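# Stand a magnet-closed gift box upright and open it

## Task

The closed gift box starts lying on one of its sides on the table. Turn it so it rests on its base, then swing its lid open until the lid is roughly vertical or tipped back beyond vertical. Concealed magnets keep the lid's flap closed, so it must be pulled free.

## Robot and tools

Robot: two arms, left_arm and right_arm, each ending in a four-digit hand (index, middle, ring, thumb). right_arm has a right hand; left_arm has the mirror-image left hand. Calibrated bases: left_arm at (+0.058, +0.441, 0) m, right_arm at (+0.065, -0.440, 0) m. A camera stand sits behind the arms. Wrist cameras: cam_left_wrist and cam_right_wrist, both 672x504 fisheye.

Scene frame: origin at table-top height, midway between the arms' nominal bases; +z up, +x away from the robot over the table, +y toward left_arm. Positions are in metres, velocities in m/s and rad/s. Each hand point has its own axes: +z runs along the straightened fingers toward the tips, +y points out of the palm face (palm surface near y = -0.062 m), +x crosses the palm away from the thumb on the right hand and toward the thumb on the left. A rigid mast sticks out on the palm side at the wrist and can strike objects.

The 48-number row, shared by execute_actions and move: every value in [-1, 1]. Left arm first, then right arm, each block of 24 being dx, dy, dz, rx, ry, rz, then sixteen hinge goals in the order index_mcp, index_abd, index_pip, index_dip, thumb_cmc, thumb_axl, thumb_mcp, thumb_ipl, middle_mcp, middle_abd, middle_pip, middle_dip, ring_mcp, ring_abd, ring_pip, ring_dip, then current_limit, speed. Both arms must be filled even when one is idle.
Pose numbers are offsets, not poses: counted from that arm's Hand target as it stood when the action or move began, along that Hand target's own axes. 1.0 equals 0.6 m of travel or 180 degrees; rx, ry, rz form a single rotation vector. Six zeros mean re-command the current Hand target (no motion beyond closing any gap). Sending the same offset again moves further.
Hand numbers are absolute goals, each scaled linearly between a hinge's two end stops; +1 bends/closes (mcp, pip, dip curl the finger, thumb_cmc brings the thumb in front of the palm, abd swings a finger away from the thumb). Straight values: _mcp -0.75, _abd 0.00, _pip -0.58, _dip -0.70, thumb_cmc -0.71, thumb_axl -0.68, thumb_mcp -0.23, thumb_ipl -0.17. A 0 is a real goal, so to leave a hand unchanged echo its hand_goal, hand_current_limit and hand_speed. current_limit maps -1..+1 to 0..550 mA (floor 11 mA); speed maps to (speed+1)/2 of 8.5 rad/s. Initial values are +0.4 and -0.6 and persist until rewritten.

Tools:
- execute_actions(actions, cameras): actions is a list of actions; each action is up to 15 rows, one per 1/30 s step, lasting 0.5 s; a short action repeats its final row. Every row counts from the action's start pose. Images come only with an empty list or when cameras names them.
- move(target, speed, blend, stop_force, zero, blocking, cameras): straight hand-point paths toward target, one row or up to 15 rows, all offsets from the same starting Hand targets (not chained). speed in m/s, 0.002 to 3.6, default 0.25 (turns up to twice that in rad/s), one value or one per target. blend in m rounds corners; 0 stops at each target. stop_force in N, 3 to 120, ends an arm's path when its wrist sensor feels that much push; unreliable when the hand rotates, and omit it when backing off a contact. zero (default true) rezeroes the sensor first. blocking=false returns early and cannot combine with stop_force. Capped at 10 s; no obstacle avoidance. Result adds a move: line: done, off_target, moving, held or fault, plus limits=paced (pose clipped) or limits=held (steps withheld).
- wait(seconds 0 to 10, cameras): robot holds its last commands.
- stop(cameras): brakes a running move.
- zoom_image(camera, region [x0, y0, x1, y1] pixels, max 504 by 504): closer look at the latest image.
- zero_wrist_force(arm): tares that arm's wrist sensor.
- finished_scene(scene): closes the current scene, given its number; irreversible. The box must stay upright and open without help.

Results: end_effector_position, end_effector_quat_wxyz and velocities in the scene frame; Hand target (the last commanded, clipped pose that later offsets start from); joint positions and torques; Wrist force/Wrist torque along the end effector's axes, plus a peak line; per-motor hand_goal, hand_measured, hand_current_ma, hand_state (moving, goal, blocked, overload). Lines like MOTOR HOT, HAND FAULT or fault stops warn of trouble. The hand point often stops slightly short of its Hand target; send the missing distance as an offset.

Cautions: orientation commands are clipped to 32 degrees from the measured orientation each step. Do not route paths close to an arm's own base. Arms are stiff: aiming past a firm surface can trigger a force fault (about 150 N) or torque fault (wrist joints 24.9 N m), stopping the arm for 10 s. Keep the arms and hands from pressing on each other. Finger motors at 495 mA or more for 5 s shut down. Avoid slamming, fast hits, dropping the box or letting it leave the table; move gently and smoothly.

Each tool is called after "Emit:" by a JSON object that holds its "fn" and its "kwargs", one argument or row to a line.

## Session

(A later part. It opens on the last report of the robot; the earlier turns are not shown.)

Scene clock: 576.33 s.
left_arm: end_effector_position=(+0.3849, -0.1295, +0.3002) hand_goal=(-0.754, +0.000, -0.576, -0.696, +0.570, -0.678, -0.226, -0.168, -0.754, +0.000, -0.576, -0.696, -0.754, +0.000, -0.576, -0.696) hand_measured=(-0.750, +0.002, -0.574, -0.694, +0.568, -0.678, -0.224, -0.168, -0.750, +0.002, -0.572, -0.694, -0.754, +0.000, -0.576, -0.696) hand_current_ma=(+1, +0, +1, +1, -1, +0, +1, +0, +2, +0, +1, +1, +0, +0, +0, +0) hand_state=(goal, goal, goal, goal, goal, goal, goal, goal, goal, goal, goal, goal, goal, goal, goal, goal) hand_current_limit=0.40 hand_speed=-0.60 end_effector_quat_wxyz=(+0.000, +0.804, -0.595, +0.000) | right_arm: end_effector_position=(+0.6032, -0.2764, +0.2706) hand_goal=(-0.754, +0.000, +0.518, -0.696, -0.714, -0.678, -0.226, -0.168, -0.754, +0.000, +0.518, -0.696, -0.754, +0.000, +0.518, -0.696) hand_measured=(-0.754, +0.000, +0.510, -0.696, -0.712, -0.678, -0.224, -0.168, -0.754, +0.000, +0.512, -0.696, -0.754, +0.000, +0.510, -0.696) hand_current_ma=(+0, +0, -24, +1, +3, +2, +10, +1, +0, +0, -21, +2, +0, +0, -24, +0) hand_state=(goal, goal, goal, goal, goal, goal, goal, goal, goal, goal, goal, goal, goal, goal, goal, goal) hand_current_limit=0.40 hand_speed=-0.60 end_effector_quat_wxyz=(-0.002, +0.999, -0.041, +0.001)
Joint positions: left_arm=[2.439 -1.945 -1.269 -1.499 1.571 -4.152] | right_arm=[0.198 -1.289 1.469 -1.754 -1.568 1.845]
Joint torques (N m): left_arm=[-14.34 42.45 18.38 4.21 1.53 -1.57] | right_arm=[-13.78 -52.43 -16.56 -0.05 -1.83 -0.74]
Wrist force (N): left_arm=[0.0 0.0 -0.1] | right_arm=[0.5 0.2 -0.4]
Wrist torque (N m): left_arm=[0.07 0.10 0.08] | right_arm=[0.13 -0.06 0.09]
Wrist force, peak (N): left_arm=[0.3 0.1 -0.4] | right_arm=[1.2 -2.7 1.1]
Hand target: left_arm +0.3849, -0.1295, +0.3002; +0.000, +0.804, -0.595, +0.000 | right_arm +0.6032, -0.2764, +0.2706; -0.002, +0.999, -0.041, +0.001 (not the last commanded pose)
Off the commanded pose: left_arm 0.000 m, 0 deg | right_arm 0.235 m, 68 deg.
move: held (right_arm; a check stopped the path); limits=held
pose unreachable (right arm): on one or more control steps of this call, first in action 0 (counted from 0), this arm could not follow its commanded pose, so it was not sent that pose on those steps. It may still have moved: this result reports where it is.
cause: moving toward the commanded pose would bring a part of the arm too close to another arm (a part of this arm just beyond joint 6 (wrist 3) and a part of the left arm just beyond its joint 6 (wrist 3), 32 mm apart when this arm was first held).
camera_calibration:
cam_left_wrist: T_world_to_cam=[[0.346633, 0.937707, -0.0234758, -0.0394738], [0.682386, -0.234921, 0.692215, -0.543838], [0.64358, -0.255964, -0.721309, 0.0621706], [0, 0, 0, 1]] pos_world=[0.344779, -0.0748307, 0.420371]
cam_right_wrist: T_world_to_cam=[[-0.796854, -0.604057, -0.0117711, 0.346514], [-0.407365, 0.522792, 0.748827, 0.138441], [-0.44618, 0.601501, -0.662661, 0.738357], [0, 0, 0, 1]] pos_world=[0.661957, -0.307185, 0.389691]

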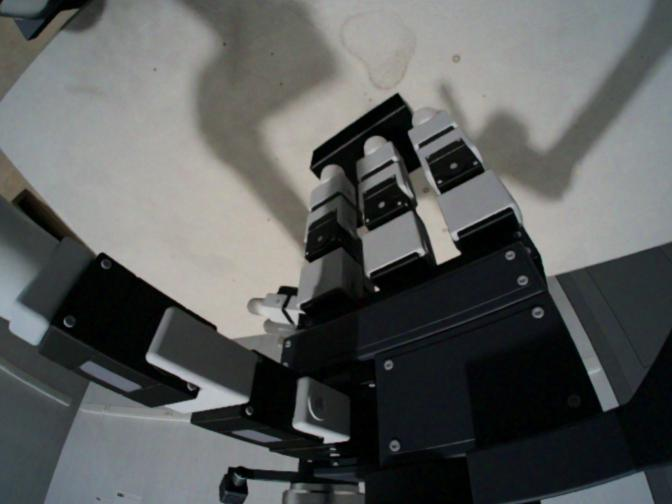

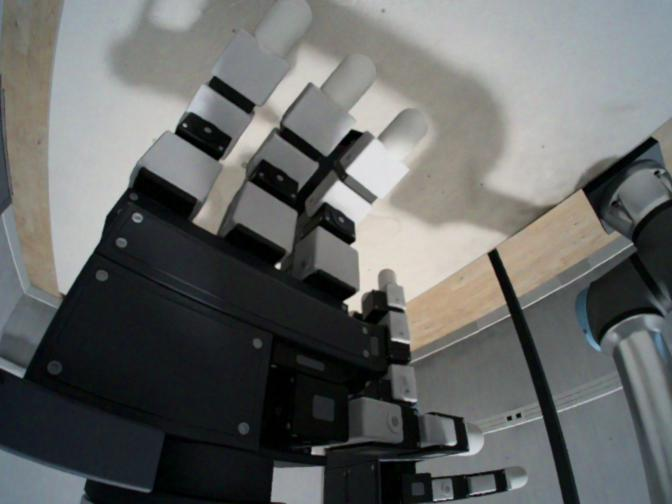

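Emit:
{"fn": "move", "kwargs": {
  "target": [0,0.084,0.408,0.25,0,0,-0.754,0,-0.576,-0.696,-0.714,-0.678,-0.226,-0.168,-0.754,0,-0.576,-0.696,-0.754,0,-0.576,-0.696,0.4,-0.6,0,0,0,0,0,0,-0.754,0,0.518,-0.696,-0.714,-0.678,-0.226,-0.168,-0.754,0,0.518,-0.696,-0.754,0,0.518,-0.696,0.4,-0.6],
  "cameras": []
}}

Emit:
{"fn": "move", "kwargs": {
  "target": [0,0,0,0,0,0,-0.754,0,-0.576,-0.696,-0.714,-0.678,-0.226,-0.168,-0.754,0,-0.576,-0.696,-0.754,0,-0.576,-0.696,0.4,-0.6,-0.025,-0.373,0.118,0,0,0.379,-0.754,0,0.518,-0.696,-0.714,-0.678,-0.226,-0.168,-0.754,0,0.518,-0.696,-0.754,0,0.518,-0.696,0.4,-0.6],
  "cameras": ["all"]
}}

Scene clock: 603.07 s.
left_arm: end_effector_position=(+0.3367, -0.1443, +0.0555) hand_goal=(-0.754, +0.000, -0.576, -0.696, -0.714, -0.678, -0.226, -0.168, -0.754, +0.000, -0.576, -0.696, -0.754, +0.000, -0.576, -0.696) hand_measured=(-0.750, +0.002, -0.574, -0.694, -0.706, -0.678, -0.224, -0.168, -0.748, +0.002, -0.572, -0.694, -0.750, +0.000, -0.576, -0.696) hand_current_ma=(+2, +0, +1, +1, +4, +0, +1, +0, +3, +0, +1, +1, +2, +0, +0, +0) hand_state=(goal, goal, goal, goal, goal, goal, goal, goal, goal, goal, goal, goal, goal, goal, goal, goal) hand_current_limit=0.40 hand_speed=-0.60 end_effector_quat_wxyz=(-0.308, +0.743, -0.549, +0.227) | right_arm: end_effector_position=(+0.6032, -0.2764, +0.2706) hand_goal=(-0.754, +0.000, +0.518, -0.696, -0.714, -0.678, -0.226, -0.168, -0.754, +0.000, +0.518, -0.696, -0.754, +0.000, +0.518, -0.696) hand_measured=(-0.754, +0.000, +0.510, -0.696, -0.712, -0.678, -0.224, -0.168, -0.754, +0.000, +0.512, -0.696, -0.754, +0.000, +0.510, -0.696) hand_current_ma=(+0, +0, -24, +1, +3, +2, +10, +1, +0, +0, -21, +2, +0, +0, -24, +0) hand_state=(goal, goal, goal, goal, goal, goal, goal, goal, goal, goal, goal, goal, goal, goal, goal, goal) hand_current_limit=0.40 hand_speed=-0.60 end_effector_quat_wxyz=(-0.002, +0.999, -0.041, +0.001)
Joint positions: left_arm=[2.085 -2.114 -1.78 -0.616 2.335 -4.425] | right_arm=[0.198 -1.289 1.469 -1.754 -1.568 1.845]
Joint torques (N m): left_arm=[-14.34 32.49 12.51 4.44 3.04 -1.71] | right_arm=[-13.15 -52.25 -17.41 -0.59 -1.4 -0.76]
Wrist force (N): left_arm=[2.1 0.1 0.3] | right_arm=[0.6 0.0 -0.3]
Wrist torque (N m): left_arm=[-0.08 -0.20 0.28] | right_arm=[0.11 -0.07 0.09]
Wrist force, peak (N): left_arm=[2.3 0.2 0.5] | right_arm=[0.8 -0.2 -0.5]
Hand target: left_arm +0.3367, -0.1443, +0.0554; -0.308, +0.743, -0.549, +0.228 | right_arm +0.6032, -0.2764, +0.2706; -0.002, +0.999, -0.041, +0.001
Off the commanded pose: left_arm 0.000 m, 0 deg | right_arm 0.000 m, 0 deg.
move: done
No camera images: "cameras" was empty.

Scene clock: 606.23 s.
left_arm: end_effector_position=(+0.3367, -0.1443, +0.0554) hand_goal=(-0.754, +0.000, -0.576, -0.696, -0.714, -0.678, -0.226, -0.168, -0.754, +0.000, -0.576, -0.696, -0.754, +0.000, -0.576, -0.696) hand_measured=(-0.750, +0.002, -0.574, -0.694, -0.706, -0.678, -0.224, -0.168, -0.748, +0.002, -0.572, -0.694, -0.750, +0.000, -0.576, -0.696) hand_current_ma=(+2, +0, +1, +1, +4, +0, +1, +0, +3, +0, +1, +1, +2, +0, +0, +0) hand_state=(goal, goal, goal, goal, goal, goal, goal, goal, goal, goal, goal, goal, goal, goal, goal, goal) hand_current_limit=0.40 hand_speed=-0.60 end_effector_quat_wxyz=(-0.308, +0.743, -0.549, +0.228) | right_arm: end_effector_position=(+0.6067, -0.0520, +0.2006) hand_goal=(-0.754, +0.000, +0.518, -0.696, -0.714, -0.678, -0.226, -0.168, -0.754, +0.000, +0.518, -0.696, -0.754, +0.000, +0.518, -0.696) hand_measured=(-0.754, +0.000, +0.510, -0.696, -0.712, -0.678, -0.224, -0.168, -0.754, +0.000, +0.512, -0.696, -0.754, +0.000, +0.510, -0.696) hand_current_ma=(+0, +0, -24, +1, +3, +2, +10, +1, +0, +0, -21, +2, +0, +0, -24, +0) hand_state=(goal, goal, goal, goal, goal, goal, goal, goal, goal, goal, goal, goal, goal, goal, goal, goal) hand_current_limit=0.40 hand_speed=-0.60 end_effector_quat_wxyz=(-0.002, +0.804, -0.594, +0.000)
Joint positions: left_arm=[2.085 -2.115 -1.78 -0.616 2.335 -4.425] | right_arm=[0.381 -0.957 1.162 -1.779 -1.568 3.218]
Joint torques (N m): left_arm=[-14.35 31.76 12.83 4.51 3.03 -1.67] | right_arm=[11.7 -37.79 -29.92 0.1 -2.22 1.56]
Wrist force (N): left_arm=[2.2 0.0 0.6] | right_arm=[0.0 0.3 -0.3]
Wrist torque (N m): left_arm=[-0.12 -0.21 0.29] | right_arm=[0.07 -0.01 -0.09]
Wrist force, peak (N): left_arm=[2.4 0.0 0.2] | right_arm=[0.3 0.5 -0.5]
Hand target: left_arm +0.3367, -0.1443, +0.0554; -0.308, +0.743, -0.549, +0.228 | right_arm +0.6067, -0.0519, +0.2006; -0.002, +0.804, -0.594, +0.000
Off the commanded pose: left_arm 0.000 m, 0 deg | right_arm 0.000 m, 0 deg.
move: done
camera_calibration:
cam_left_wrist: T_world_to_cam=[[0.192824, 0.890638, 0.411804, 0.00619706], [0.0507895, -0.428176, 0.902267, -0.171804], [0.979918, -0.153063, -0.127798, -0.218499], [0, 0, 0, 1]] pos_world=[0.221642, -0.112526, 0.124537]
cam_right_wrist: T_world_to_cam=[[-0.857004, 0.515248, -0.00798811, 0.577939], [0.335561, 0.569764, 0.750179, -0.373637], [0.391079, 0.640226, -0.661187, 0.0522935], [0, 0, 0, 1]] pos_world=[0.600223, -0.118376, 0.319487]

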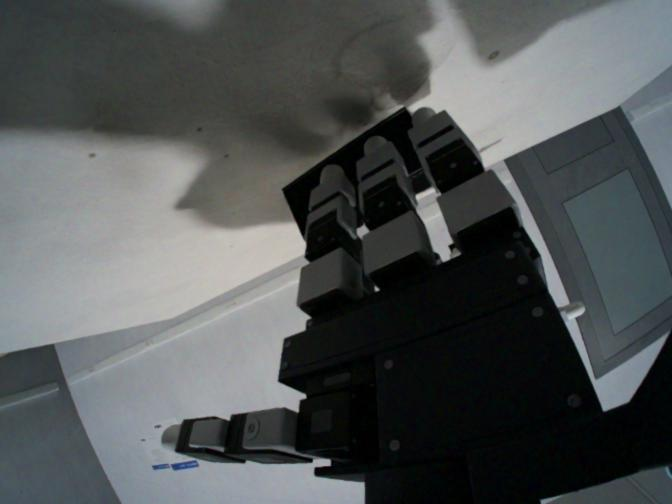

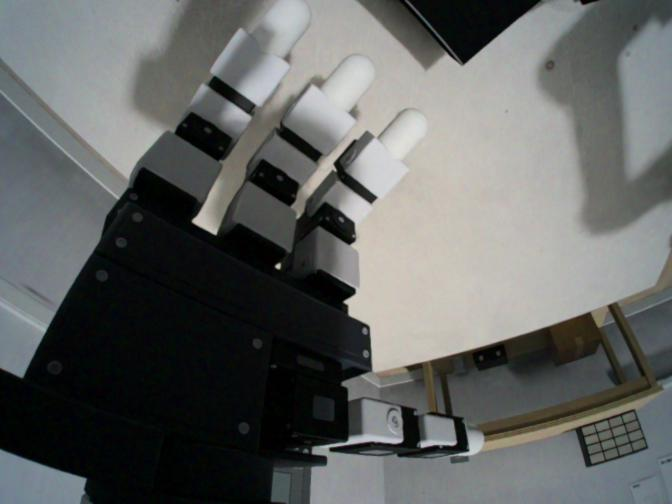

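Emit:
{"fn": "move", "kwargs": {
  "target": [0,-0.05,0.05,0,0,0,-0.754,0,-0.576,-0.696,-0.714,-0.678,-0.226,-0.168,-0.754,0,-0.576,-0.696,-0.754,0,-0.576,-0.696,0.4,-0.6,0,0,0,0,0,0,-0.754,0,0.518,-0.696,-0.714,-0.678,-0.226,-0.168,-0.754,0,0.518,-0.696,-0.754,0,0.518,-0.696,0.4,-0.6],
  "stop_force": 3,
  "speed": 0.02,
  "cameras": ["cam_left_wrist"]
}}

Emit:
{"fn": "move", "kwargs": {
  "target": [0,0,0,0,0,0,-0.754,0,-0.576,-0.696,-0.714,-0.678,-0.226,-0.168,-0.754,0,-0.576,-0.696,-0.754,0,-0.576,-0.696,0.4,-0.6,0,0,0.213,0,0,0,-0.754,0,0.518,-0.696,-0.714,-0.678,-0.226,-0.168,-0.754,0,0.518,-0.696,-0.754,0,0.518,-0.696,0.4,-0.6],
  "speed": 0.15,
  "cameras": ["all"]
}}

Emit:
{"fn": "zoom_image", "kwargs": {
  "camera": "cam_right_wrist",
  "region": [250, 0, 500, 200]
}}

Scene clock: 631.00 s.
left_arm: end_effector_position=(+0.3773, -0.1319, +0.0554) hand_goal=(-0.754, +0.000, -0.576, -0.696, -0.714, -0.678, -0.226, -0.168, -0.754, +0.000, -0.576, -0.696, -0.754, +0.000, -0.576, -0.696) hand_measured=(-0.748, +0.002, -0.574, -0.694, -0.706, -0.678, -0.224, -0.168, -0.748, +0.002, -0.572, -0.694, -0.750, +0.000, -0.576, -0.696) hand_current_ma=(+2, +0, +1, +1, +4, +0, +1, +0, +3, +0, +1, +1, +2, +0, +0, +0) hand_state=(goal, goal, goal, goal, goal, goal, goal, goal, goal, goal, goal, goal, goal, goal, goal, goal) hand_current_limit=0.40 hand_speed=-0.60 end_effector_quat_wxyz=(-0.308, +0.743, -0.549, +0.228) | right_arm: end_effector_position=(+0.6067, -0.0519, +0.2006) hand_goal=(-0.754, +0.000, +0.518, -0.696, -0.714, -0.678, -0.226, -0.168, -0.754, +0.000, +0.518, -0.696, -0.754, +0.000, +0.518, -0.696) hand_measured=(-0.754, +0.000, +0.510, -0.696, -0.712, -0.678, -0.224, -0.168, -0.754, +0.000, +0.512, -0.696, -0.754, +0.000, +0.510, -0.696) hand_current_ma=(+0, +0, -24, +1, +3, +2, +10, +1, +0, +0, -21, +2, +0, +0, -24, +0) hand_state=(goal, goal, goal, goal, goal, goal, goal, goal, goal, goal, goal, goal, goal, goal, goal, goal) hand_current_limit=0.40 hand_speed=-0.60 end_effector_quat_wxyz=(-0.002, +0.804, -0.594, +0.000)
Joint positions: left_arm=[2.153 -2.129 -1.776 -0.543 2.319 -4.334] | right_arm=[0.381 -0.957 1.162 -1.778 -1.568 3.218]
Joint torques (N m): left_arm=[14.13 32.04 26.22 4.55 -0.26 1.95] | right_arm=[11.47 -37.59 -29.31 0 -2.07 1.76]
Wrist force (N): left_arm=[2.0 -0.1 0.0] | right_arm=[0.1 0.3 -0.6]
Wrist torque (N m): left_arm=[-0.10 -0.17 0.21] | right_arm=[0.11 -0.01 -0.09]
Wrist force, peak (N): left_arm=[2.4 0.0 0.5] | right_arm=[0.2 0.4 -0.7]
Hand target: left_arm +0.3773, -0.1319, +0.0554; -0.308, +0.743, -0.549, +0.228 | right_arm +0.6067, -0.0519, +0.2006; -0.002, +0.804, -0.594, +0.000
Off the commanded pose: left_arm 0.000 m, 0 deg | right_arm 0.000 m, 0 deg.
move: done
camera_calibration:
cam_left_wrist: T_world_to_cam=[[0.192824, 0.890638, 0.411804, -0.0127453], [0.0507895, -0.428176, 0.902267, -0.168508], [0.979918, -0.153063, -0.127798, -0.256272], [0, 0, 0, 1]] pos_world=[0.262142, -0.100026, 0.124537]
Images, in order (width x height): cam_left_wrist 672x504.

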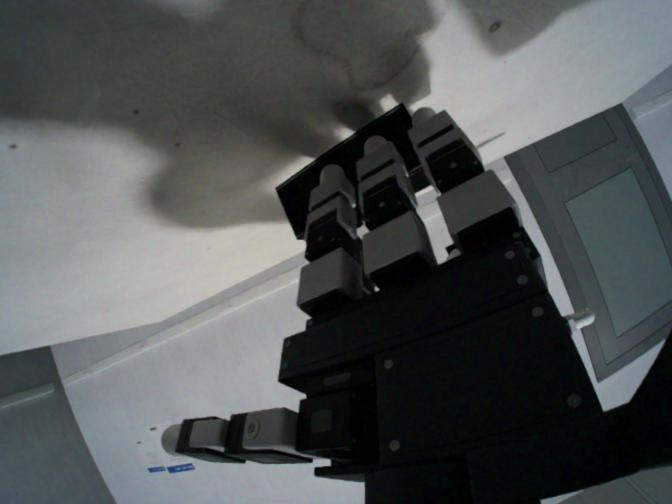

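Scene clock: 632.53 s.
left_arm: end_effector_position=(+0.3773, -0.1319, +0.0554) hand_goal=(-0.754, +0.000, -0.576, -0.696, -0.714, -0.678, -0.226, -0.168, -0.754, +0.000, -0.576, -0.696, -0.754, +0.000, -0.576, -0.696) hand_measured=(-0.748, +0.002, -0.574, -0.694, -0.706, -0.678, -0.224, -0.168, -0.748, +0.002, -0.572, -0.694, -0.750, +0.000, -0.576, -0.696) hand_current_ma=(+2, +0, +1, +1, +4, +0, +1, +0, +3, +0, +1, +1, +2, +0, +0, +0) hand_state=(goal, goal, goal, goal, goal, goal, goal, goal, goal, goal, goal, goal, goal, goal, goal, goal) hand_current_limit=0.40 hand_speed=-0.60 end_effector_quat_wxyz=(-0.308, +0.743, -0.549, +0.228) | right_arm: end_effector_position=(+0.6069, -0.0515, +0.0730) hand_goal=(-0.754, +0.000, +0.518, -0.696, -0.714, -0.678, -0.226, -0.168, -0.754, +0.000, +0.518, -0.696, -0.754, +0.000, +0.518, -0.696) hand_measured=(-0.754, +0.000, +0.510, -0.696, -0.712, -0.678, -0.224, -0.168, -0.754, +0.000, +0.512, -0.696, -0.754, +0.000, +0.510, -0.696) hand_current_ma=(+0, +0, -24, +1, +3, +2, +10, +1, +0, +0, -21, +2, +0, +0, -24, +0) hand_state=(goal, goal, goal, goal, goal, goal, goal, goal, goal, goal, goal, goal, goal, goal, goal, goal) hand_current_limit=0.40 hand_speed=-0.60 end_effector_quat_wxyz=(-0.002, +0.804, -0.594, +0.000)
Joint positions: left_arm=[2.153 -2.129 -1.776 -0.543 2.319 -4.334] | right_arm=[0.381 -0.85 1.325 -2.048 -1.568 3.219]
Joint torques (N m): left_arm=[14.73 32.23 25.6 4.56 -0.2 1.95] | right_arm=[11.85 -39.37 -14.79 -4.28 2.13 1.88]
Wrist force (N): left_arm=[1.9 0.0 0.3] | right_arm=[0.3 0.3 -0.4]
Wrist torque (N m): left_arm=[-0.12 -0.15 0.20] | right_arm=[0.10 -0.03 -0.07]
Wrist force, peak (N): left_arm=[2.4 0.0 0.4] | right_arm=[0.0 0.3 -1.3]
Hand target: left_arm +0.3773, -0.1319, +0.0554; -0.308, +0.743, -0.549, +0.228 | right_arm +0.6069, -0.0515, +0.0728; -0.002, +0.804, -0.594, +0.000
Off the commanded pose: left_arm 0.000 m, 0 deg | right_arm 0.000 m, 0 deg.
move: done
camera_calibration:
cam_left_wrist: T_world_to_cam=[[0.192824, 0.890638, 0.411804, -0.0127453], [0.0507895, -0.428176, 0.902267, -0.168508], [0.979918, -0.153063, -0.127798, -0.256272], [0, 0, 0, 1]] pos_world=[0.262142, -0.100026, 0.124537]
cam_right_wrist: T_world_to_cam=[[-0.856792, 0.5156, -0.00794607, 0.576739], [0.335839, 0.569637, 0.750151, -0.278442], [0.391304, 0.640055, -0.661219, -0.0326213], [0, 0, 0, 1]] pos_world=[0.600422, -0.117876, 0.191887]

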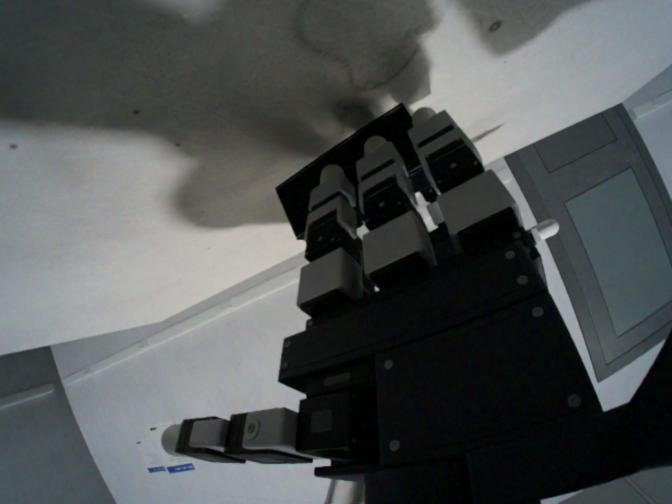

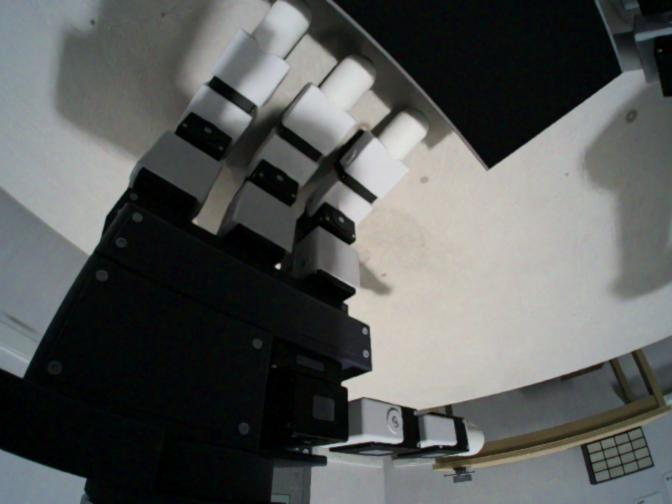

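Scaled by 2.016 from the camera's 672x504 image, which has a finer 960x720 frame.

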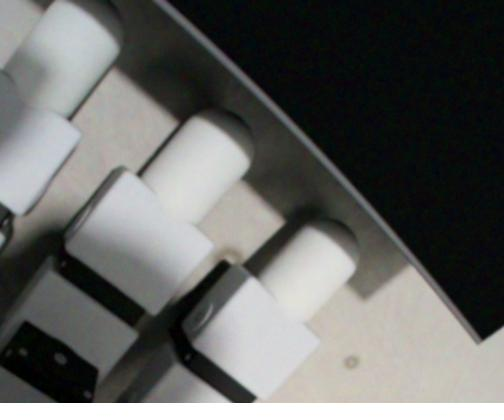

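Emit:
{"fn": "move", "kwargs": {
  "target": [0,0,0,0,0,0,-0.754,0,-0.576,-0.696,-0.714,-0.678,-0.226,-0.168,-0.754,0,-0.576,-0.696,-0.754,0,-0.576,-0.696,0.4,-0.6,0,0.07,0,0,0,0,-0.754,0,0.518,-0.696,-0.714,-0.678,-0.226,-0.168,-0.754,0,0.518,-0.696,-0.754,0,0.518,-0.696,0.4,-0.6],
  "stop_force": 5,
  "speed": 0.02,
  "cameras": ["all"]
}}

Emit:
{"fn": "zoom_image", "kwargs": {
  "camera": "cam_right_wrist",
  "region": [250, 0, 500, 200]
}}

Scene clock: 646.40 s.
left_arm: end_effector_position=(+0.3773, -0.1319, +0.0554) hand_goal=(-0.754, +0.000, -0.576, -0.696, -0.714, -0.678, -0.226, -0.168, -0.754, +0.000, -0.576, -0.696, -0.754, +0.000, -0.576, -0.696) hand_measured=(-0.746, +0.002, -0.574, -0.696, -0.706, -0.678, -0.224, -0.168, -0.746, +0.002, -0.574, -0.694, -0.750, +0.000, -0.576, -0.696) hand_current_ma=(+4, +0, +1, +0, +4, +0, +1, +0, +5, +0, +1, +0, +2, +0, +0, +0) hand_state=(goal, goal, goal, goal, goal, goal, goal, goal, goal, goal, goal, goal, goal, goal, goal, goal) hand_current_limit=0.40 hand_speed=-0.60 end_effector_quat_wxyz=(-0.308, +0.743, -0.549, +0.228) | right_arm: end_effector_position=(+0.5952, -0.0550, +0.0728) hand_goal=(-0.754, +0.000, +0.518, -0.696, -0.714, -0.678, -0.226, -0.168, -0.754, +0.000, +0.518, -0.696, -0.754, +0.000, +0.518, -0.696) hand_measured=(-0.760, +0.000, +0.518, -0.694, -0.712, -0.678, -0.224, -0.168, -0.760, +0.000, +0.520, -0.694, -0.760, +0.000, +0.520, -0.694) hand_current_ma=(-21, +0, +3, +6, +3, +2, +10, +1, -19, +0, +5, +7, -19, +0, +9, +7) hand_state=(goal, goal, goal, goal, goal, goal, goal, goal, goal, goal, goal, goal, goal, goal, goal, goal) hand_current_limit=0.40 hand_speed=-0.60 end_effector_quat_wxyz=(-0.002, +0.804, -0.594, +0.000)
Joint positions: left_arm=[2.153 -2.129 -1.776 -0.543 2.319 -4.334] | right_arm=[0.383 -0.875 1.371 -2.069 -1.568 3.22]
Joint torques (N m): left_arm=[15.23 32.28 19.02 1.2 1.22 1.9] | right_arm=[-10.16 -37.54 -26.18 0.35 1.02 -0.32]
Wrist force (N): left_arm=[1.7 -0.1 -1.9] | right_arm=[0.6 -0.5 -1.2]
Wrist torque (N m): left_arm=[0.08 -0.21 0.17] | right_arm=[0.12 0.06 -0.13]
Wrist force, peak (N): left_arm=[1.7 0.4 -7.0] | right_arm=[0.6 -7.3 -3.6]
Hand target: left_arm +0.3773, -0.1319, +0.0554; -0.308, +0.743, -0.549, +0.228 | right_arm +0.5953, -0.0550, +0.0728; -0.002, +0.804, -0.594, +0.000 (not the last commanded pose)
Off the commanded pose: left_arm 0.000 m, 0 deg | right_arm 0.030 m, 0 deg.
move: contact (right_arm)
camera_calibration:
cam_left_wrist: T_world_to_cam=[[0.192822, 0.890656, 0.411767, -0.0126688], [0.0507969, -0.42814, 0.902284, -0.168556], [0.979918, -0.153064, -0.127797, -0.256385], [0, 0, 0, 1]] pos_world=[0.262242, -0.100125, 0.124537]
cam_right_wrist: T_world_to_cam=[[-0.856841, 0.515518, -0.00797332, 0.568627], [0.335745, 0.569643, 0.750188, -0.272354], [0.391278, 0.640115, -0.661176, -0.0259595], [0, 0, 0, 1]] pos_world=[0.588822, -0.121376, 0.191687]

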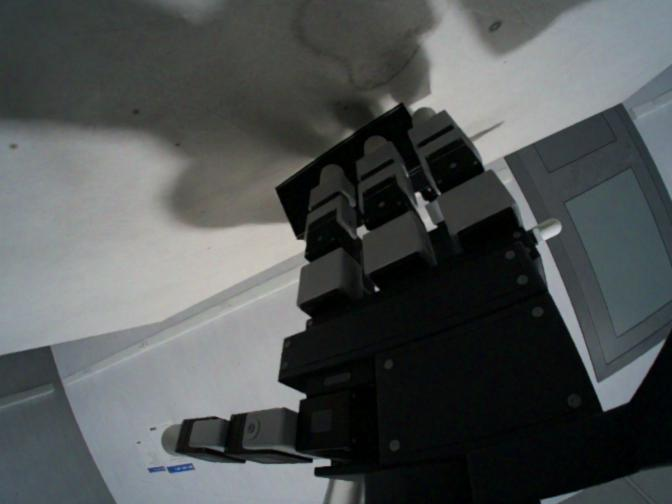

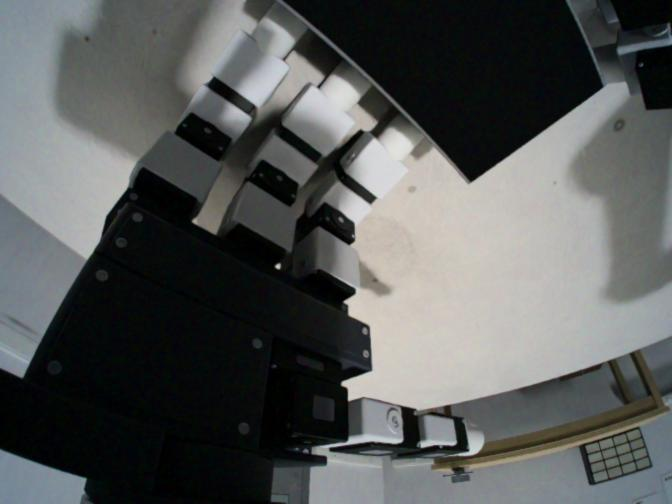

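Scaled by 2.016 from the camera's 672x504 image, which has a finer 960x720 frame.

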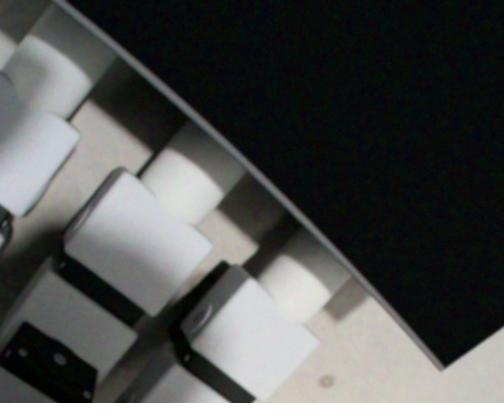

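Emit:
{"fn": "move", "kwargs": {
  "target": [
    [0,0,0,0,0,0,-0.754,0,-0.576,-0.696,-0.714,-0.678,-0.226,-0.168,-0.754,0,-0.576,-0.696,-0.754,0,-0.576,-0.696,0.4,-0.6,0,0.012,0,0,0,0,-0.754,0,0.518,-0.696,-0.714,-0.678,-0.226,-0.168,-0.754,0,0.518,-0.696,-0.754,0,0.518,-0.696,0.4,-0.6],
    [0,0,0,0,0,0,-0.754,0,-0.576,-0.696,-0.714,-0.678,-0.226,-0.168,-0.754,0,-0.576,-0.696,-0.754,0,-0.576,-0.696,0.4,-0.6,0,0.012,-0.04,0,0,0,-0.754,0,0.518,-0.696,-0.714,-0.678,-0.226,-0.168,-0.754,0,0.518,-0.696,-0.754,0,0.518,-0.696,0.4,-0.6]
  ],
  "speed": 0.03,
  "cameras": ["all"]
}}

Emit:
{"fn": "zoom_image", "kwargs": {
  "camera": "cam_right_wrist",
  "region": [250, 0, 500, 200]
}}

Emit:
{"fn": "zoom_image", "kwargs": {
  "camera": "cam_left_wrist",
  "region": [260, 80, 460, 250]
}}

Scene clock: 656.93 s.
left_arm: end_effector_position=(+0.3773, -0.1319, +0.0554) hand_goal=(-0.754, +0.000, -0.576, -0.696, -0.714, -0.678, -0.226, -0.168, -0.754, +0.000, -0.576, -0.696, -0.754, +0.000, -0.576, -0.696) hand_measured=(-0.738, +0.006, -0.574, -0.704, -0.706, -0.678, -0.224, -0.168, -0.740, +0.006, -0.574, -0.700, -0.750, +0.000, -0.576, -0.696) hand_current_ma=(+13, +2, +1, -4, +4, +0, +1, +0, +12, +2, +1, -1, +2, +0, +0, +0) hand_state=(goal, goal, goal, goal, goal, goal, goal, goal, goal, goal, goal, goal, goal, goal, goal, goal) hand_current_limit=0.40 hand_speed=-0.60 end_effector_quat_wxyz=(-0.308, +0.743, -0.549, +0.228) | right_arm: end_effector_position=(+0.5883, -0.0572, +0.0965) hand_goal=(-0.754, +0.000, +0.518, -0.696, -0.714, -0.678, -0.226, -0.168, -0.754, +0.000, +0.518, -0.696, -0.754, +0.000, +0.518, -0.696) hand_measured=(-0.820, +0.000, +0.502, -0.702, -0.712, -0.678, -0.224, -0.168, -0.816, +0.002, +0.502, -0.704, -0.814, +0.002, +0.500, -0.704) hand_current_ma=(-300, +2, -58, -21, +3, +2, +10, +1, -278, +3, -61, -25, -266, +4, -68, -26) hand_state=(blocked, goal, goal, goal, goal, goal, goal, goal, blocked, goal, goal, goal, blocked, goal, goal, goal) hand_current_limit=0.40 hand_speed=-0.60 end_effector_quat_wxyz=(-0.002, +0.804, -0.594, +0.000)
Joint positions: left_arm=[2.153 -2.129 -1.776 -0.543 2.319 -4.334] | right_arm=[0.383 -0.917 1.376 -2.033 -1.568 3.221]
Joint torques (N m): left_arm=[15.03 31.52 12.69 0.36 2.64 1.81] | right_arm=[-8.67 -65.57 -25.7 1.72 0.96 -0.25]
Wrist force (N): left_arm=[1.4 1.6 -10.5] | right_arm=[0.6 -6.8 0.5]
Wrist torque (N m): left_arm=[0.66 -0.15 0.16] | right_arm=[0.41 0.00 -0.26]
Wrist force, peak (N): left_arm=[1.4 1.8 -28.5] | right_arm=[2.3 -35.8 -20.9]
Hand target: left_arm +0.3773, -0.1319, +0.0554; -0.308, +0.743, -0.549, +0.228 | right_arm +0.5884, -0.0572, +0.0967; -0.002, +0.804, -0.594, +0.000
Off the commanded pose: left_arm 0.000 m, 0 deg | right_arm 0.000 m, 0 deg.
move: done
camera_calibration:
cam_left_wrist: T_world_to_cam=[[0.192824, 0.890638, 0.411804, -0.0127453], [0.0507895, -0.428176, 0.902267, -0.168508], [0.979918, -0.153063, -0.127798, -0.256272], [0, 0, 0, 1]] pos_world=[0.262142, -0.100026, 0.124537]
cam_right_wrist: T_world_to_cam=[[-0.856841, 0.515518, -0.00797332, 0.563953], [0.335745, 0.569643, 0.750188, -0.286605], [0.391278, 0.640115, -0.661176, -0.00607635], [0, 0, 0, 1]] pos_world=[0.581822, -0.123576, 0.215487]

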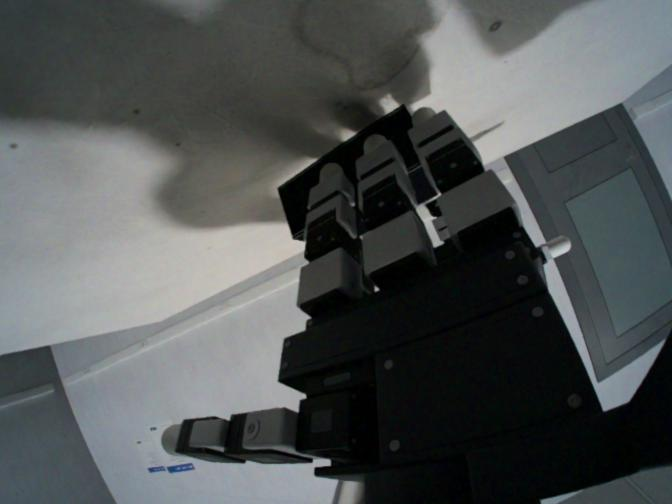

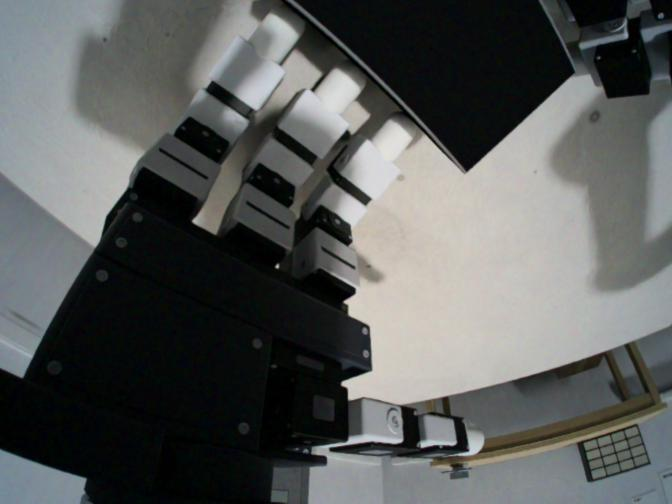

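Scaled by 2.016 from the camera's 672x504 image, which has a finer 960x720 frame.

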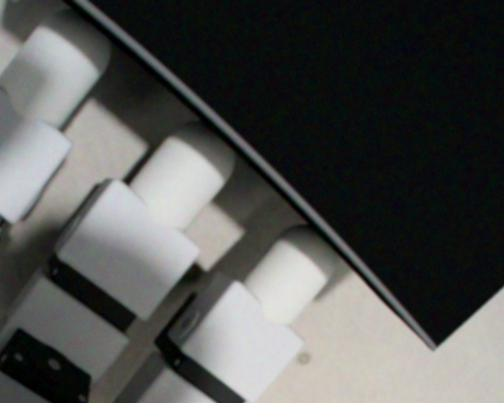

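Scaled by 2.520 from the camera's 672x504 image, which has a finer 960x720 frame.

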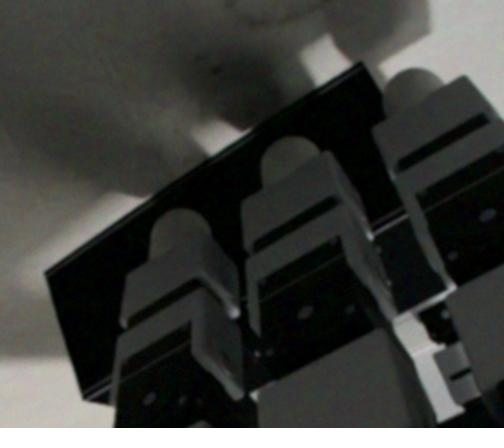

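Emit:
{"fn": "move", "kwargs": {
  "target": [0,0,0,0,0,0,-0.754,0,-0.576,-0.696,-0.714,-0.678,-0.226,-0.168,-0.754,0,-0.576,-0.696,-0.754,0,-0.576,-0.696,0.4,-0.6,0,0.004,-0.04,0,0,0,-0.754,0,0.518,-0.696,-0.714,-0.678,-0.226,-0.168,-0.754,0,0.518,-0.696,-0.754,0,0.518,-0.696,0.4,-0.6],
  "speed": 0.03,
  "cameras": ["all"]
}}

Emit:
{"fn": "zoom_image", "kwargs": {
  "camera": "cam_right_wrist",
  "region": [250, 0, 500, 200]
}}

Emit:
{"fn": "zoom_image", "kwargs": {
  "camera": "cam_left_wrist",
  "region": [260, 80, 460, 250]
}}

Scene clock: 677.33 s.
left_arm: end_effector_position=(+0.3773, -0.1318, +0.0554) hand_goal=(-0.754, +0.000, -0.576, -0.696, -0.714, -0.678, -0.226, -0.168, -0.754, +0.000, -0.576, -0.696, -0.754, +0.000, -0.576, -0.696) hand_measured=(-0.726, +0.004, -0.562, -0.690, -0.706, -0.678, -0.224, -0.168, -0.726, +0.006, -0.564, -0.692, -0.744, +0.000, -0.572, -0.696) hand_current_ma=(+33, +2, +10, +3, +4, +0, +1, +0, +35, +2, +8, +1, +7, +0, +1, +0) hand_state=(blocked, goal, goal, goal, goal, goal, goal, goal, blocked, goal, goal, goal, goal, goal, goal, goal) hand_current_limit=0.40 hand_speed=-0.60 end_effector_quat_wxyz=(-0.308, +0.743, -0.549, +0.228) | right_arm: end_effector_position=(+0.5860, -0.0580, +0.1205) hand_goal=(-0.754, +0.000, +0.518, -0.696, -0.714, -0.678, -0.226, -0.168, -0.754, +0.000, +0.518, -0.696, -0.754, +0.000, +0.518, -0.696) hand_measured=(-0.778, +0.000, +0.508, -0.700, -0.712, -0.678, -0.224, -0.168, -0.772, +0.002, +0.506, -0.702, -0.764, +0.002, +0.508, -0.702) hand_current_ma=(-100, +2, -32, -16, +3, +2, +10, +1, -75, +3, -40, -22, -37, +4, -38, -18) hand_state=(blocked, goal, goal, goal, goal, goal, goal, goal, goal, goal, goal, goal, goal, goal, goal, goal) hand_current_limit=0.40 hand_speed=-0.60 end_effector_quat_wxyz=(-0.002, +0.804, -0.594, +0.000)
Joint positions: left_arm=[2.153 -2.129 -1.776 -0.543 2.319 -4.334] | right_arm=[0.383 -0.946 1.359 -1.986 -1.568 3.221]
Joint torques (N m): left_arm=[14.31 37.77 16.68 2.1 2.69 1.63] | right_arm=[11.83 -65.35 -26.21 0.52 0.8 1.83]
Wrist force (N): left_arm=[1.7 1.9 0.0] | right_arm=[-0.7 -0.4 -0.2]
Wrist torque (N m): left_arm=[-0.20 -0.22 0.15] | right_arm=[0.24 0.13 -0.17]
Wrist force, peak (N): left_arm=[1.4 1.5 -10.8] | right_arm=[0.6 -7.1 0.3]
Hand target: left_arm +0.3773, -0.1319, +0.0554; -0.308, +0.743, -0.549, +0.228 | right_arm +0.5860, -0.0580, +0.1207; -0.002, +0.804, -0.594, +0.000
Off the commanded pose: left_arm 0.000 m, 0 deg | right_arm 0.000 m, 0 deg.
move: done
camera_calibration:
cam_left_wrist: T_world_to_cam=[[0.192867, 0.890602, 0.411862, -0.0127673], [0.050865, -0.428253, 0.902226, -0.168531], [0.979906, -0.153061, -0.127896, -0.256257], [0, 0, 0, 1]] pos_world=[0.262142, -0.100026, 0.124537]
cam_right_wrist: T_world_to_cam=[[-0.856779, 0.515622, -0.00796813, 0.562698], [0.335803, 0.569578, 0.750212, -0.30333], [0.391364, 0.64009, -0.661149, 0.0111031], [0, 0, 0, 1]] pos_world=[0.579622, -0.124476, 0.239387]

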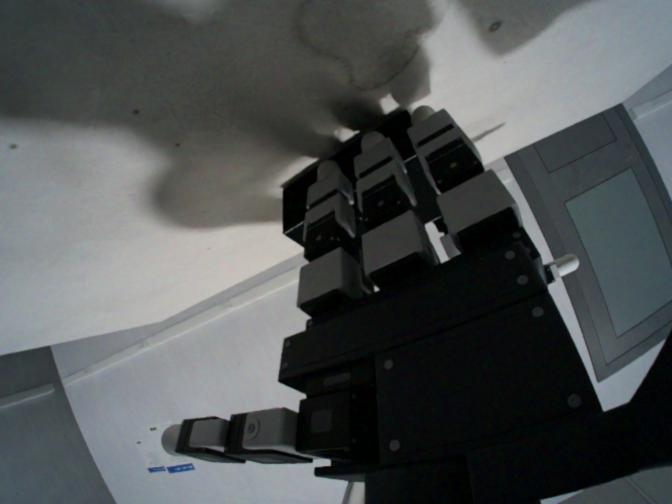

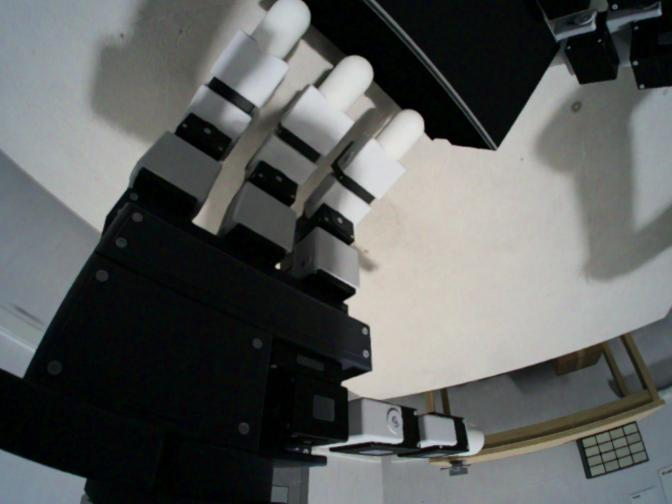

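Scaled by 2.016 from the camera's 672x504 image, which has a finer 960x720 frame.

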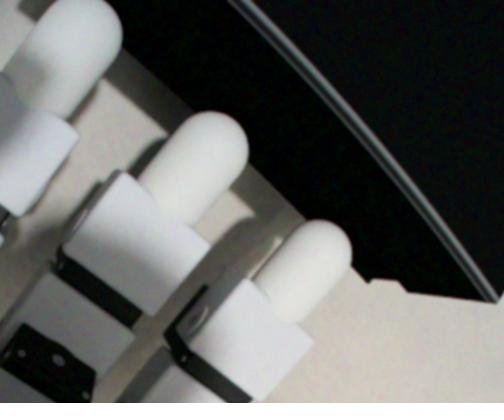

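Scaled by 2.520 from the camera's 672x504 image, which has a finer 960x720 frame.

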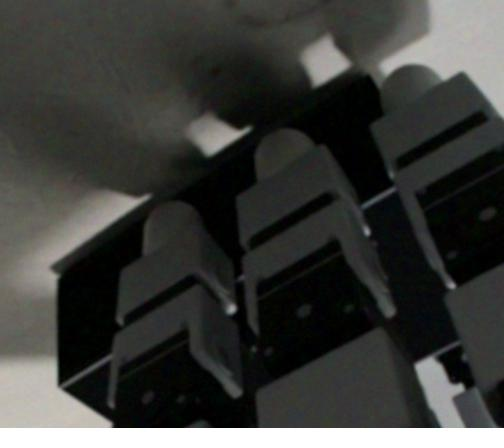

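Emit:
{"fn": "move", "kwargs": {
  "target": [
    [0,0,0,0,0,0,-0.754,0,-0.576,-0.696,-0.714,-0.678,-0.226,-0.168,-0.754,0,-0.576,-0.696,-0.754,0,-0.576,-0.696,0.4,-0.6,0,0.048,-0.066,0,0,0,-0.754,0,0.518,-0.696,-0.714,-0.678,-0.226,-0.168,-0.754,0,0.518,-0.696,-0.754,0,0.518,-0.696,0.4,-0.6]
  ],
  "speed": 0.04,
  "cameras": ["all"]
}}

Emit:
{"fn": "zoom_image", "kwargs": {
  "camera": "cam_right_wrist",
  "region": [250, 0, 500, 200]
}}

Emit:
{"fn": "zoom_image", "kwargs": {
  "camera": "cam_left_wrist",
  "region": [260, 80, 460, 250]
}}

Scene clock: 845.10 s.
left_arm: end_effector_position=(+0.3773, -0.1319, +0.0554) hand_goal=(-0.754, +0.000, -0.576, -0.696, -0.714, -0.678, -0.226, -0.168, -0.754, +0.000, -0.576, -0.696, -0.754, +0.000, -0.576, -0.696) hand_measured=(-0.676, +0.000, -0.544, -0.688, -0.706, -0.678, -0.224, -0.168, -0.676, +0.002, -0.548, -0.690, -0.684, +0.000, -0.540, -0.688) hand_current_ma=(+176, +0, +39, +5, +4, +0, +1, +0, +177, +0, +32, +2, +146, +0, +44, +5) hand_state=(blocked, goal, blocked, goal, goal, goal, goal, goal, blocked, goal, blocked, goal, blocked, goal, blocked, goal) hand_current_limit=0.40 hand_speed=-0.60 end_effector_quat_wxyz=(-0.308, +0.743, -0.549, +0.228) | right_arm: end_effector_position=(+0.5586, -0.0665, +0.1601) hand_goal=(-0.754, +0.000, +0.518, -0.696, -0.714, -0.678, -0.226, -0.168, -0.754, +0.000, +0.518, -0.696, -0.754, +0.000, +0.518, -0.696) hand_measured=(-0.850, +0.002, +0.502, -0.706, -0.712, -0.678, -0.224, -0.168, -0.834, +0.002, +0.494, -0.712, -0.758, +0.002, +0.510, -0.700) hand_current_ma=(-385, +3, -59, -34, +3, +2, +10, +1, -374, +3, -95, -60, -15, +4, -25, -11) hand_state=(blocked, goal, goal, goal, goal, goal, goal, goal, blocked, goal, blocked, goal, goal, goal, goal, goal) hand_current_limit=0.40 hand_speed=-0.60 end_effector_quat_wxyz=(-0.002, +0.804, -0.594, +0.000)
Joint positions: left_arm=[2.153 -2.129 -1.776 -0.543 2.319 -4.334] | right_arm=[0.387 -1.045 1.411 -1.94 -1.568 3.224]
Joint torques (N m): left_arm=[14.75 40.59 26.45 4.49 5.76 1.4] | right_arm=[15.14 -57.12 -8.26 4.2 -1.07 1.57]
Wrist force (N): left_arm=[1.3 16.7 -5.5] | right_arm=[0.1 -14.7 -5.0]
Wrist torque (N m): left_arm=[-0.45 -0.30 -0.09] | right_arm=[1.14 0.09 -0.14]
Wrist force, peak (N): left_arm=[1.3 16.7 -5.5] | right_arm=[0.0 -14.8 -5.1]
Hand target: left_arm +0.3773, -0.1319, +0.0554; -0.308, +0.743, -0.549, +0.228 | right_arm +0.5584, -0.0666, +0.1603; -0.002, +0.804, -0.594, +0.000
Off the commanded pose: left_arm 0.000 m, 0 deg | right_arm 0.000 m, 0 deg.
move: done
camera_calibration:
cam_left_wrist: T_world_to_cam=[[0.192862, 0.890658, 0.411744, -0.0127459], [0.0508889, -0.428137, 0.90228, -0.168532], [0.979905, -0.153062, -0.127896, -0.256257], [0, 0, 0, 1]] pos_world=[0.262142, -0.100025, 0.124537]
cam_right_wrist: T_world_to_cam=[[-0.856809, 0.515572, -0.00803117, 0.543862], [0.33573, 0.569622, 0.750211, -0.318916], [0.391362, 0.640091, -0.66115, 0.053489], [0, 0, 0, 1]] pos_world=[0.552122, -0.132976, 0.278987]

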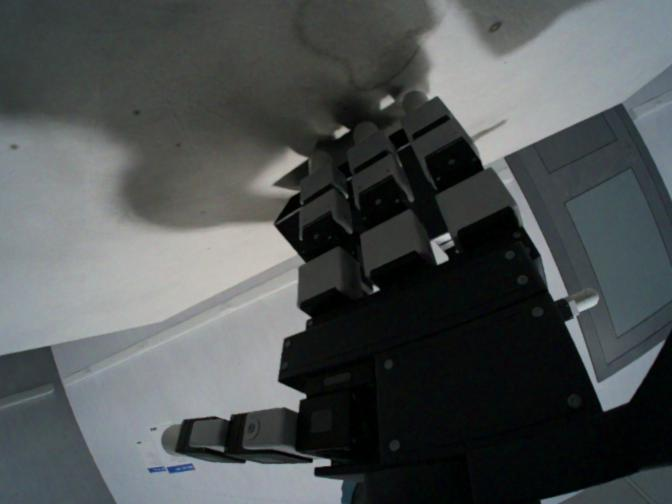

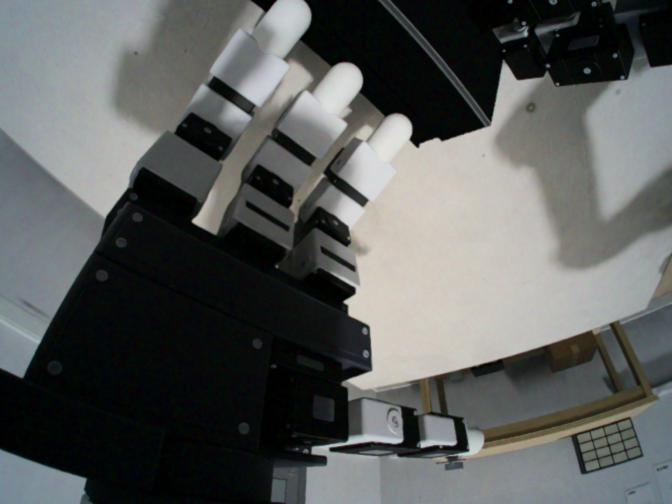

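Scaled by 2.016 from the camera's 672x504 image, which has a finer 960x720 frame.

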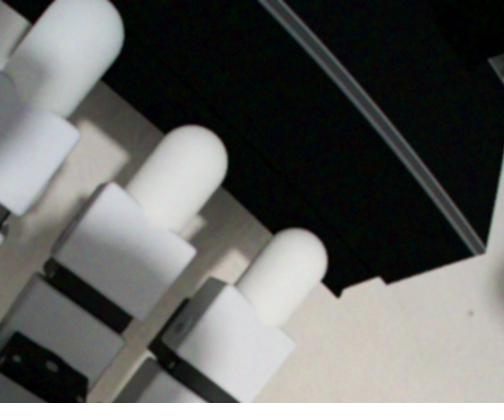

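Scaled by 2.520 from the camera's 672x504 image, which has a finer 960x720 frame.

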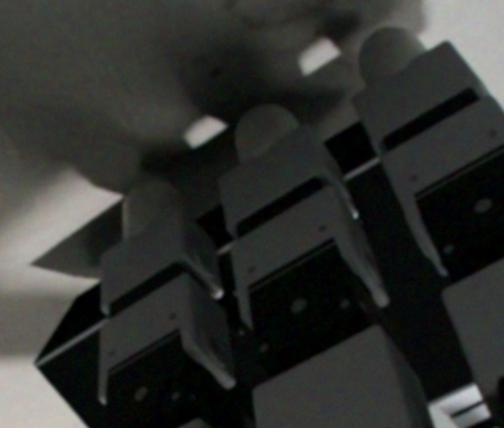

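Emit:
{"fn": "move", "kwargs": {
  "target": [0,0.035,-0.035,0,0,0,-0.754,0,-0.576,-0.696,-0.714,-0.678,-0.226,-0.168,-0.754,0,-0.576,-0.696,-0.754,0,-0.576,-0.696,0.4,-0.6,0,0.03,-0.02,0,0,0,-0.754,0,0.518,-0.696,-0.714,-0.678,-0.226,-0.168,-0.754,0,0.518,-0.696,-0.754,0,0.518,-0.696,0.4,-0.6],
  "speed": 0.04,
  "cameras": ["all"]
}}

Emit:
{"fn": "zoom_image", "kwargs": {
  "camera": "cam_right_wrist",
  "region": [250, 0, 500, 200]
}}

Emit:
{"fn": "zoom_image", "kwargs": {
  "camera": "cam_left_wrist",
  "region": [260, 80, 460, 250]
}}

Scene clock: 874.43 s.
left_arm: end_effector_position=(+0.3490, -0.1405, +0.0554) hand_goal=(-0.754, +0.000, -0.576, -0.696, -0.714, -0.678, -0.226, -0.168, -0.754, +0.000, -0.576, -0.696, -0.754, +0.000, -0.576, -0.696) hand_measured=(-0.738, +0.000, -0.570, -0.692, -0.706, -0.678, -0.224, -0.168, -0.734, +0.002, -0.570, -0.692, -0.738, +0.000, -0.570, -0.692) hand_current_ma=(+13, +0, +2, +1, +4, +0, +1, +0, +18, +0, +3, +1, +13, +0, +3, +1) hand_state=(goal, goal, goal, goal, goal, goal, goal, goal, goal, goal, goal, goal, goal, goal, goal, goal) hand_current_limit=0.40 hand_speed=-0.60 end_effector_quat_wxyz=(-0.308, +0.743, -0.549, +0.228) | right_arm: end_effector_position=(+0.5413, -0.0719, +0.1721) hand_goal=(-0.754, +0.000, +0.518, -0.696, -0.714, -0.678, -0.226, -0.168, -0.754, +0.000, +0.518, -0.696, -0.754, +0.000, +0.518, -0.696) hand_measured=(-0.760, +0.000, +0.512, -0.700, -0.712, -0.678, -0.224, -0.168, -0.758, +0.002, +0.512, -0.700, -0.758, +0.002, +0.510, -0.700) hand_current_ma=(-18, +0, -20, -11, +3, +2, +10, +1, -14, +3, -22, -10, -14, +4, -25, -11) hand_state=(goal, goal, goal, goal, goal, goal, goal, goal, goal, goal, goal, goal, goal, goal, goal, goal) hand_current_limit=0.40 hand_speed=-0.60 end_effector_quat_wxyz=(-0.002, +0.804, -0.594, +0.000)
Joint positions: left_arm=[2.106 -2.118 -1.78 -0.592 2.331 -4.397] | right_arm=[0.389 -1.094 1.456 -1.935 -1.568 3.226]
Joint torques (N m): left_arm=[-14.34 44 18.29 0.41 3.16 -1.75] | right_arm=[11.15 -59.77 -15.47 0.05 -1.09 1.68]
Wrist force (N): left_arm=[1.8 0.0 0.5] | right_arm=[-0.6 0.6 -0.3]
Wrist torque (N m): left_arm=[-0.12 -0.16 0.26] | right_arm=[0.14 0.09 -0.14]
Wrist force, peak (N): left_arm=[1.3 16.8 -5.6] | right_arm=[-0.2 -15.1 -5.1]
Hand target: left_arm +0.3489, -0.1405, +0.0554; -0.308, +0.743, -0.549, +0.228 | right_arm +0.5412, -0.0719, +0.1722; -0.002, +0.804, -0.594, +0.000
Off the commanded pose: left_arm 0.000 m, 0 deg | right_arm 0.000 m, 0 deg.
move: done
camera_calibration:
cam_left_wrist: T_world_to_cam=[[0.192868, 0.890594, 0.411879, 0.000416678], [0.0508616, -0.428269, 0.902219, -0.170822], [0.979906, -0.15306, -0.127897, -0.229955], [0, 0, 0, 1]] pos_world=[0.233942, -0.108726, 0.124537]
cam_right_wrist: T_world_to_cam=[[-0.856809, 0.515571, -0.00803216, 0.53187], [0.335728, 0.569623, 0.750211, -0.319166], [0.391362, 0.640091, -0.66115, 0.0716519], [0, 0, 0, 1]] pos_world=[0.534822, -0.138276, 0.291087]

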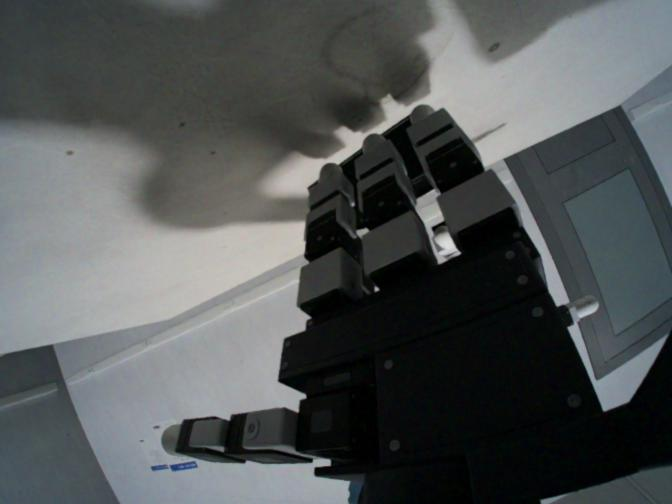

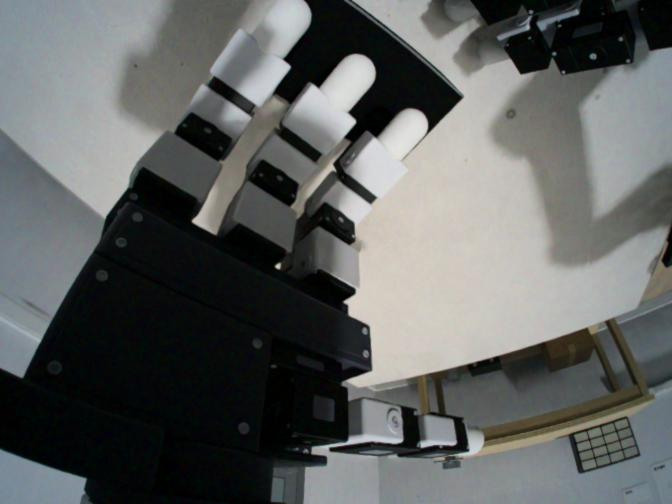

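Scaled by 2.016 from the camera's 672x504 image, which has a finer 960x720 frame.

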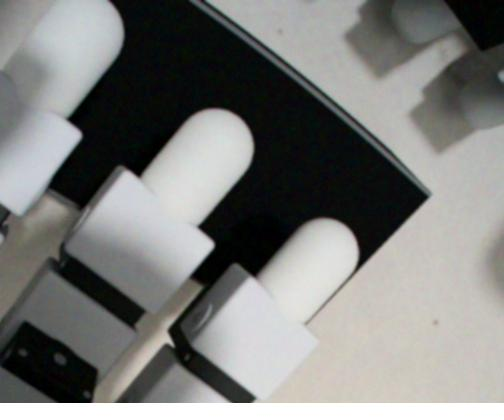

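Scaled by 2.520 from the camera's 672x504 image, which has a finer 960x720 frame.

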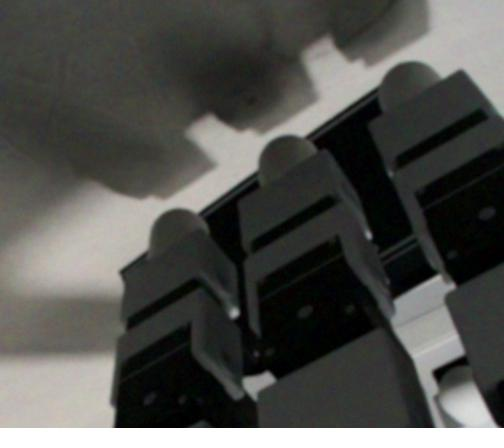

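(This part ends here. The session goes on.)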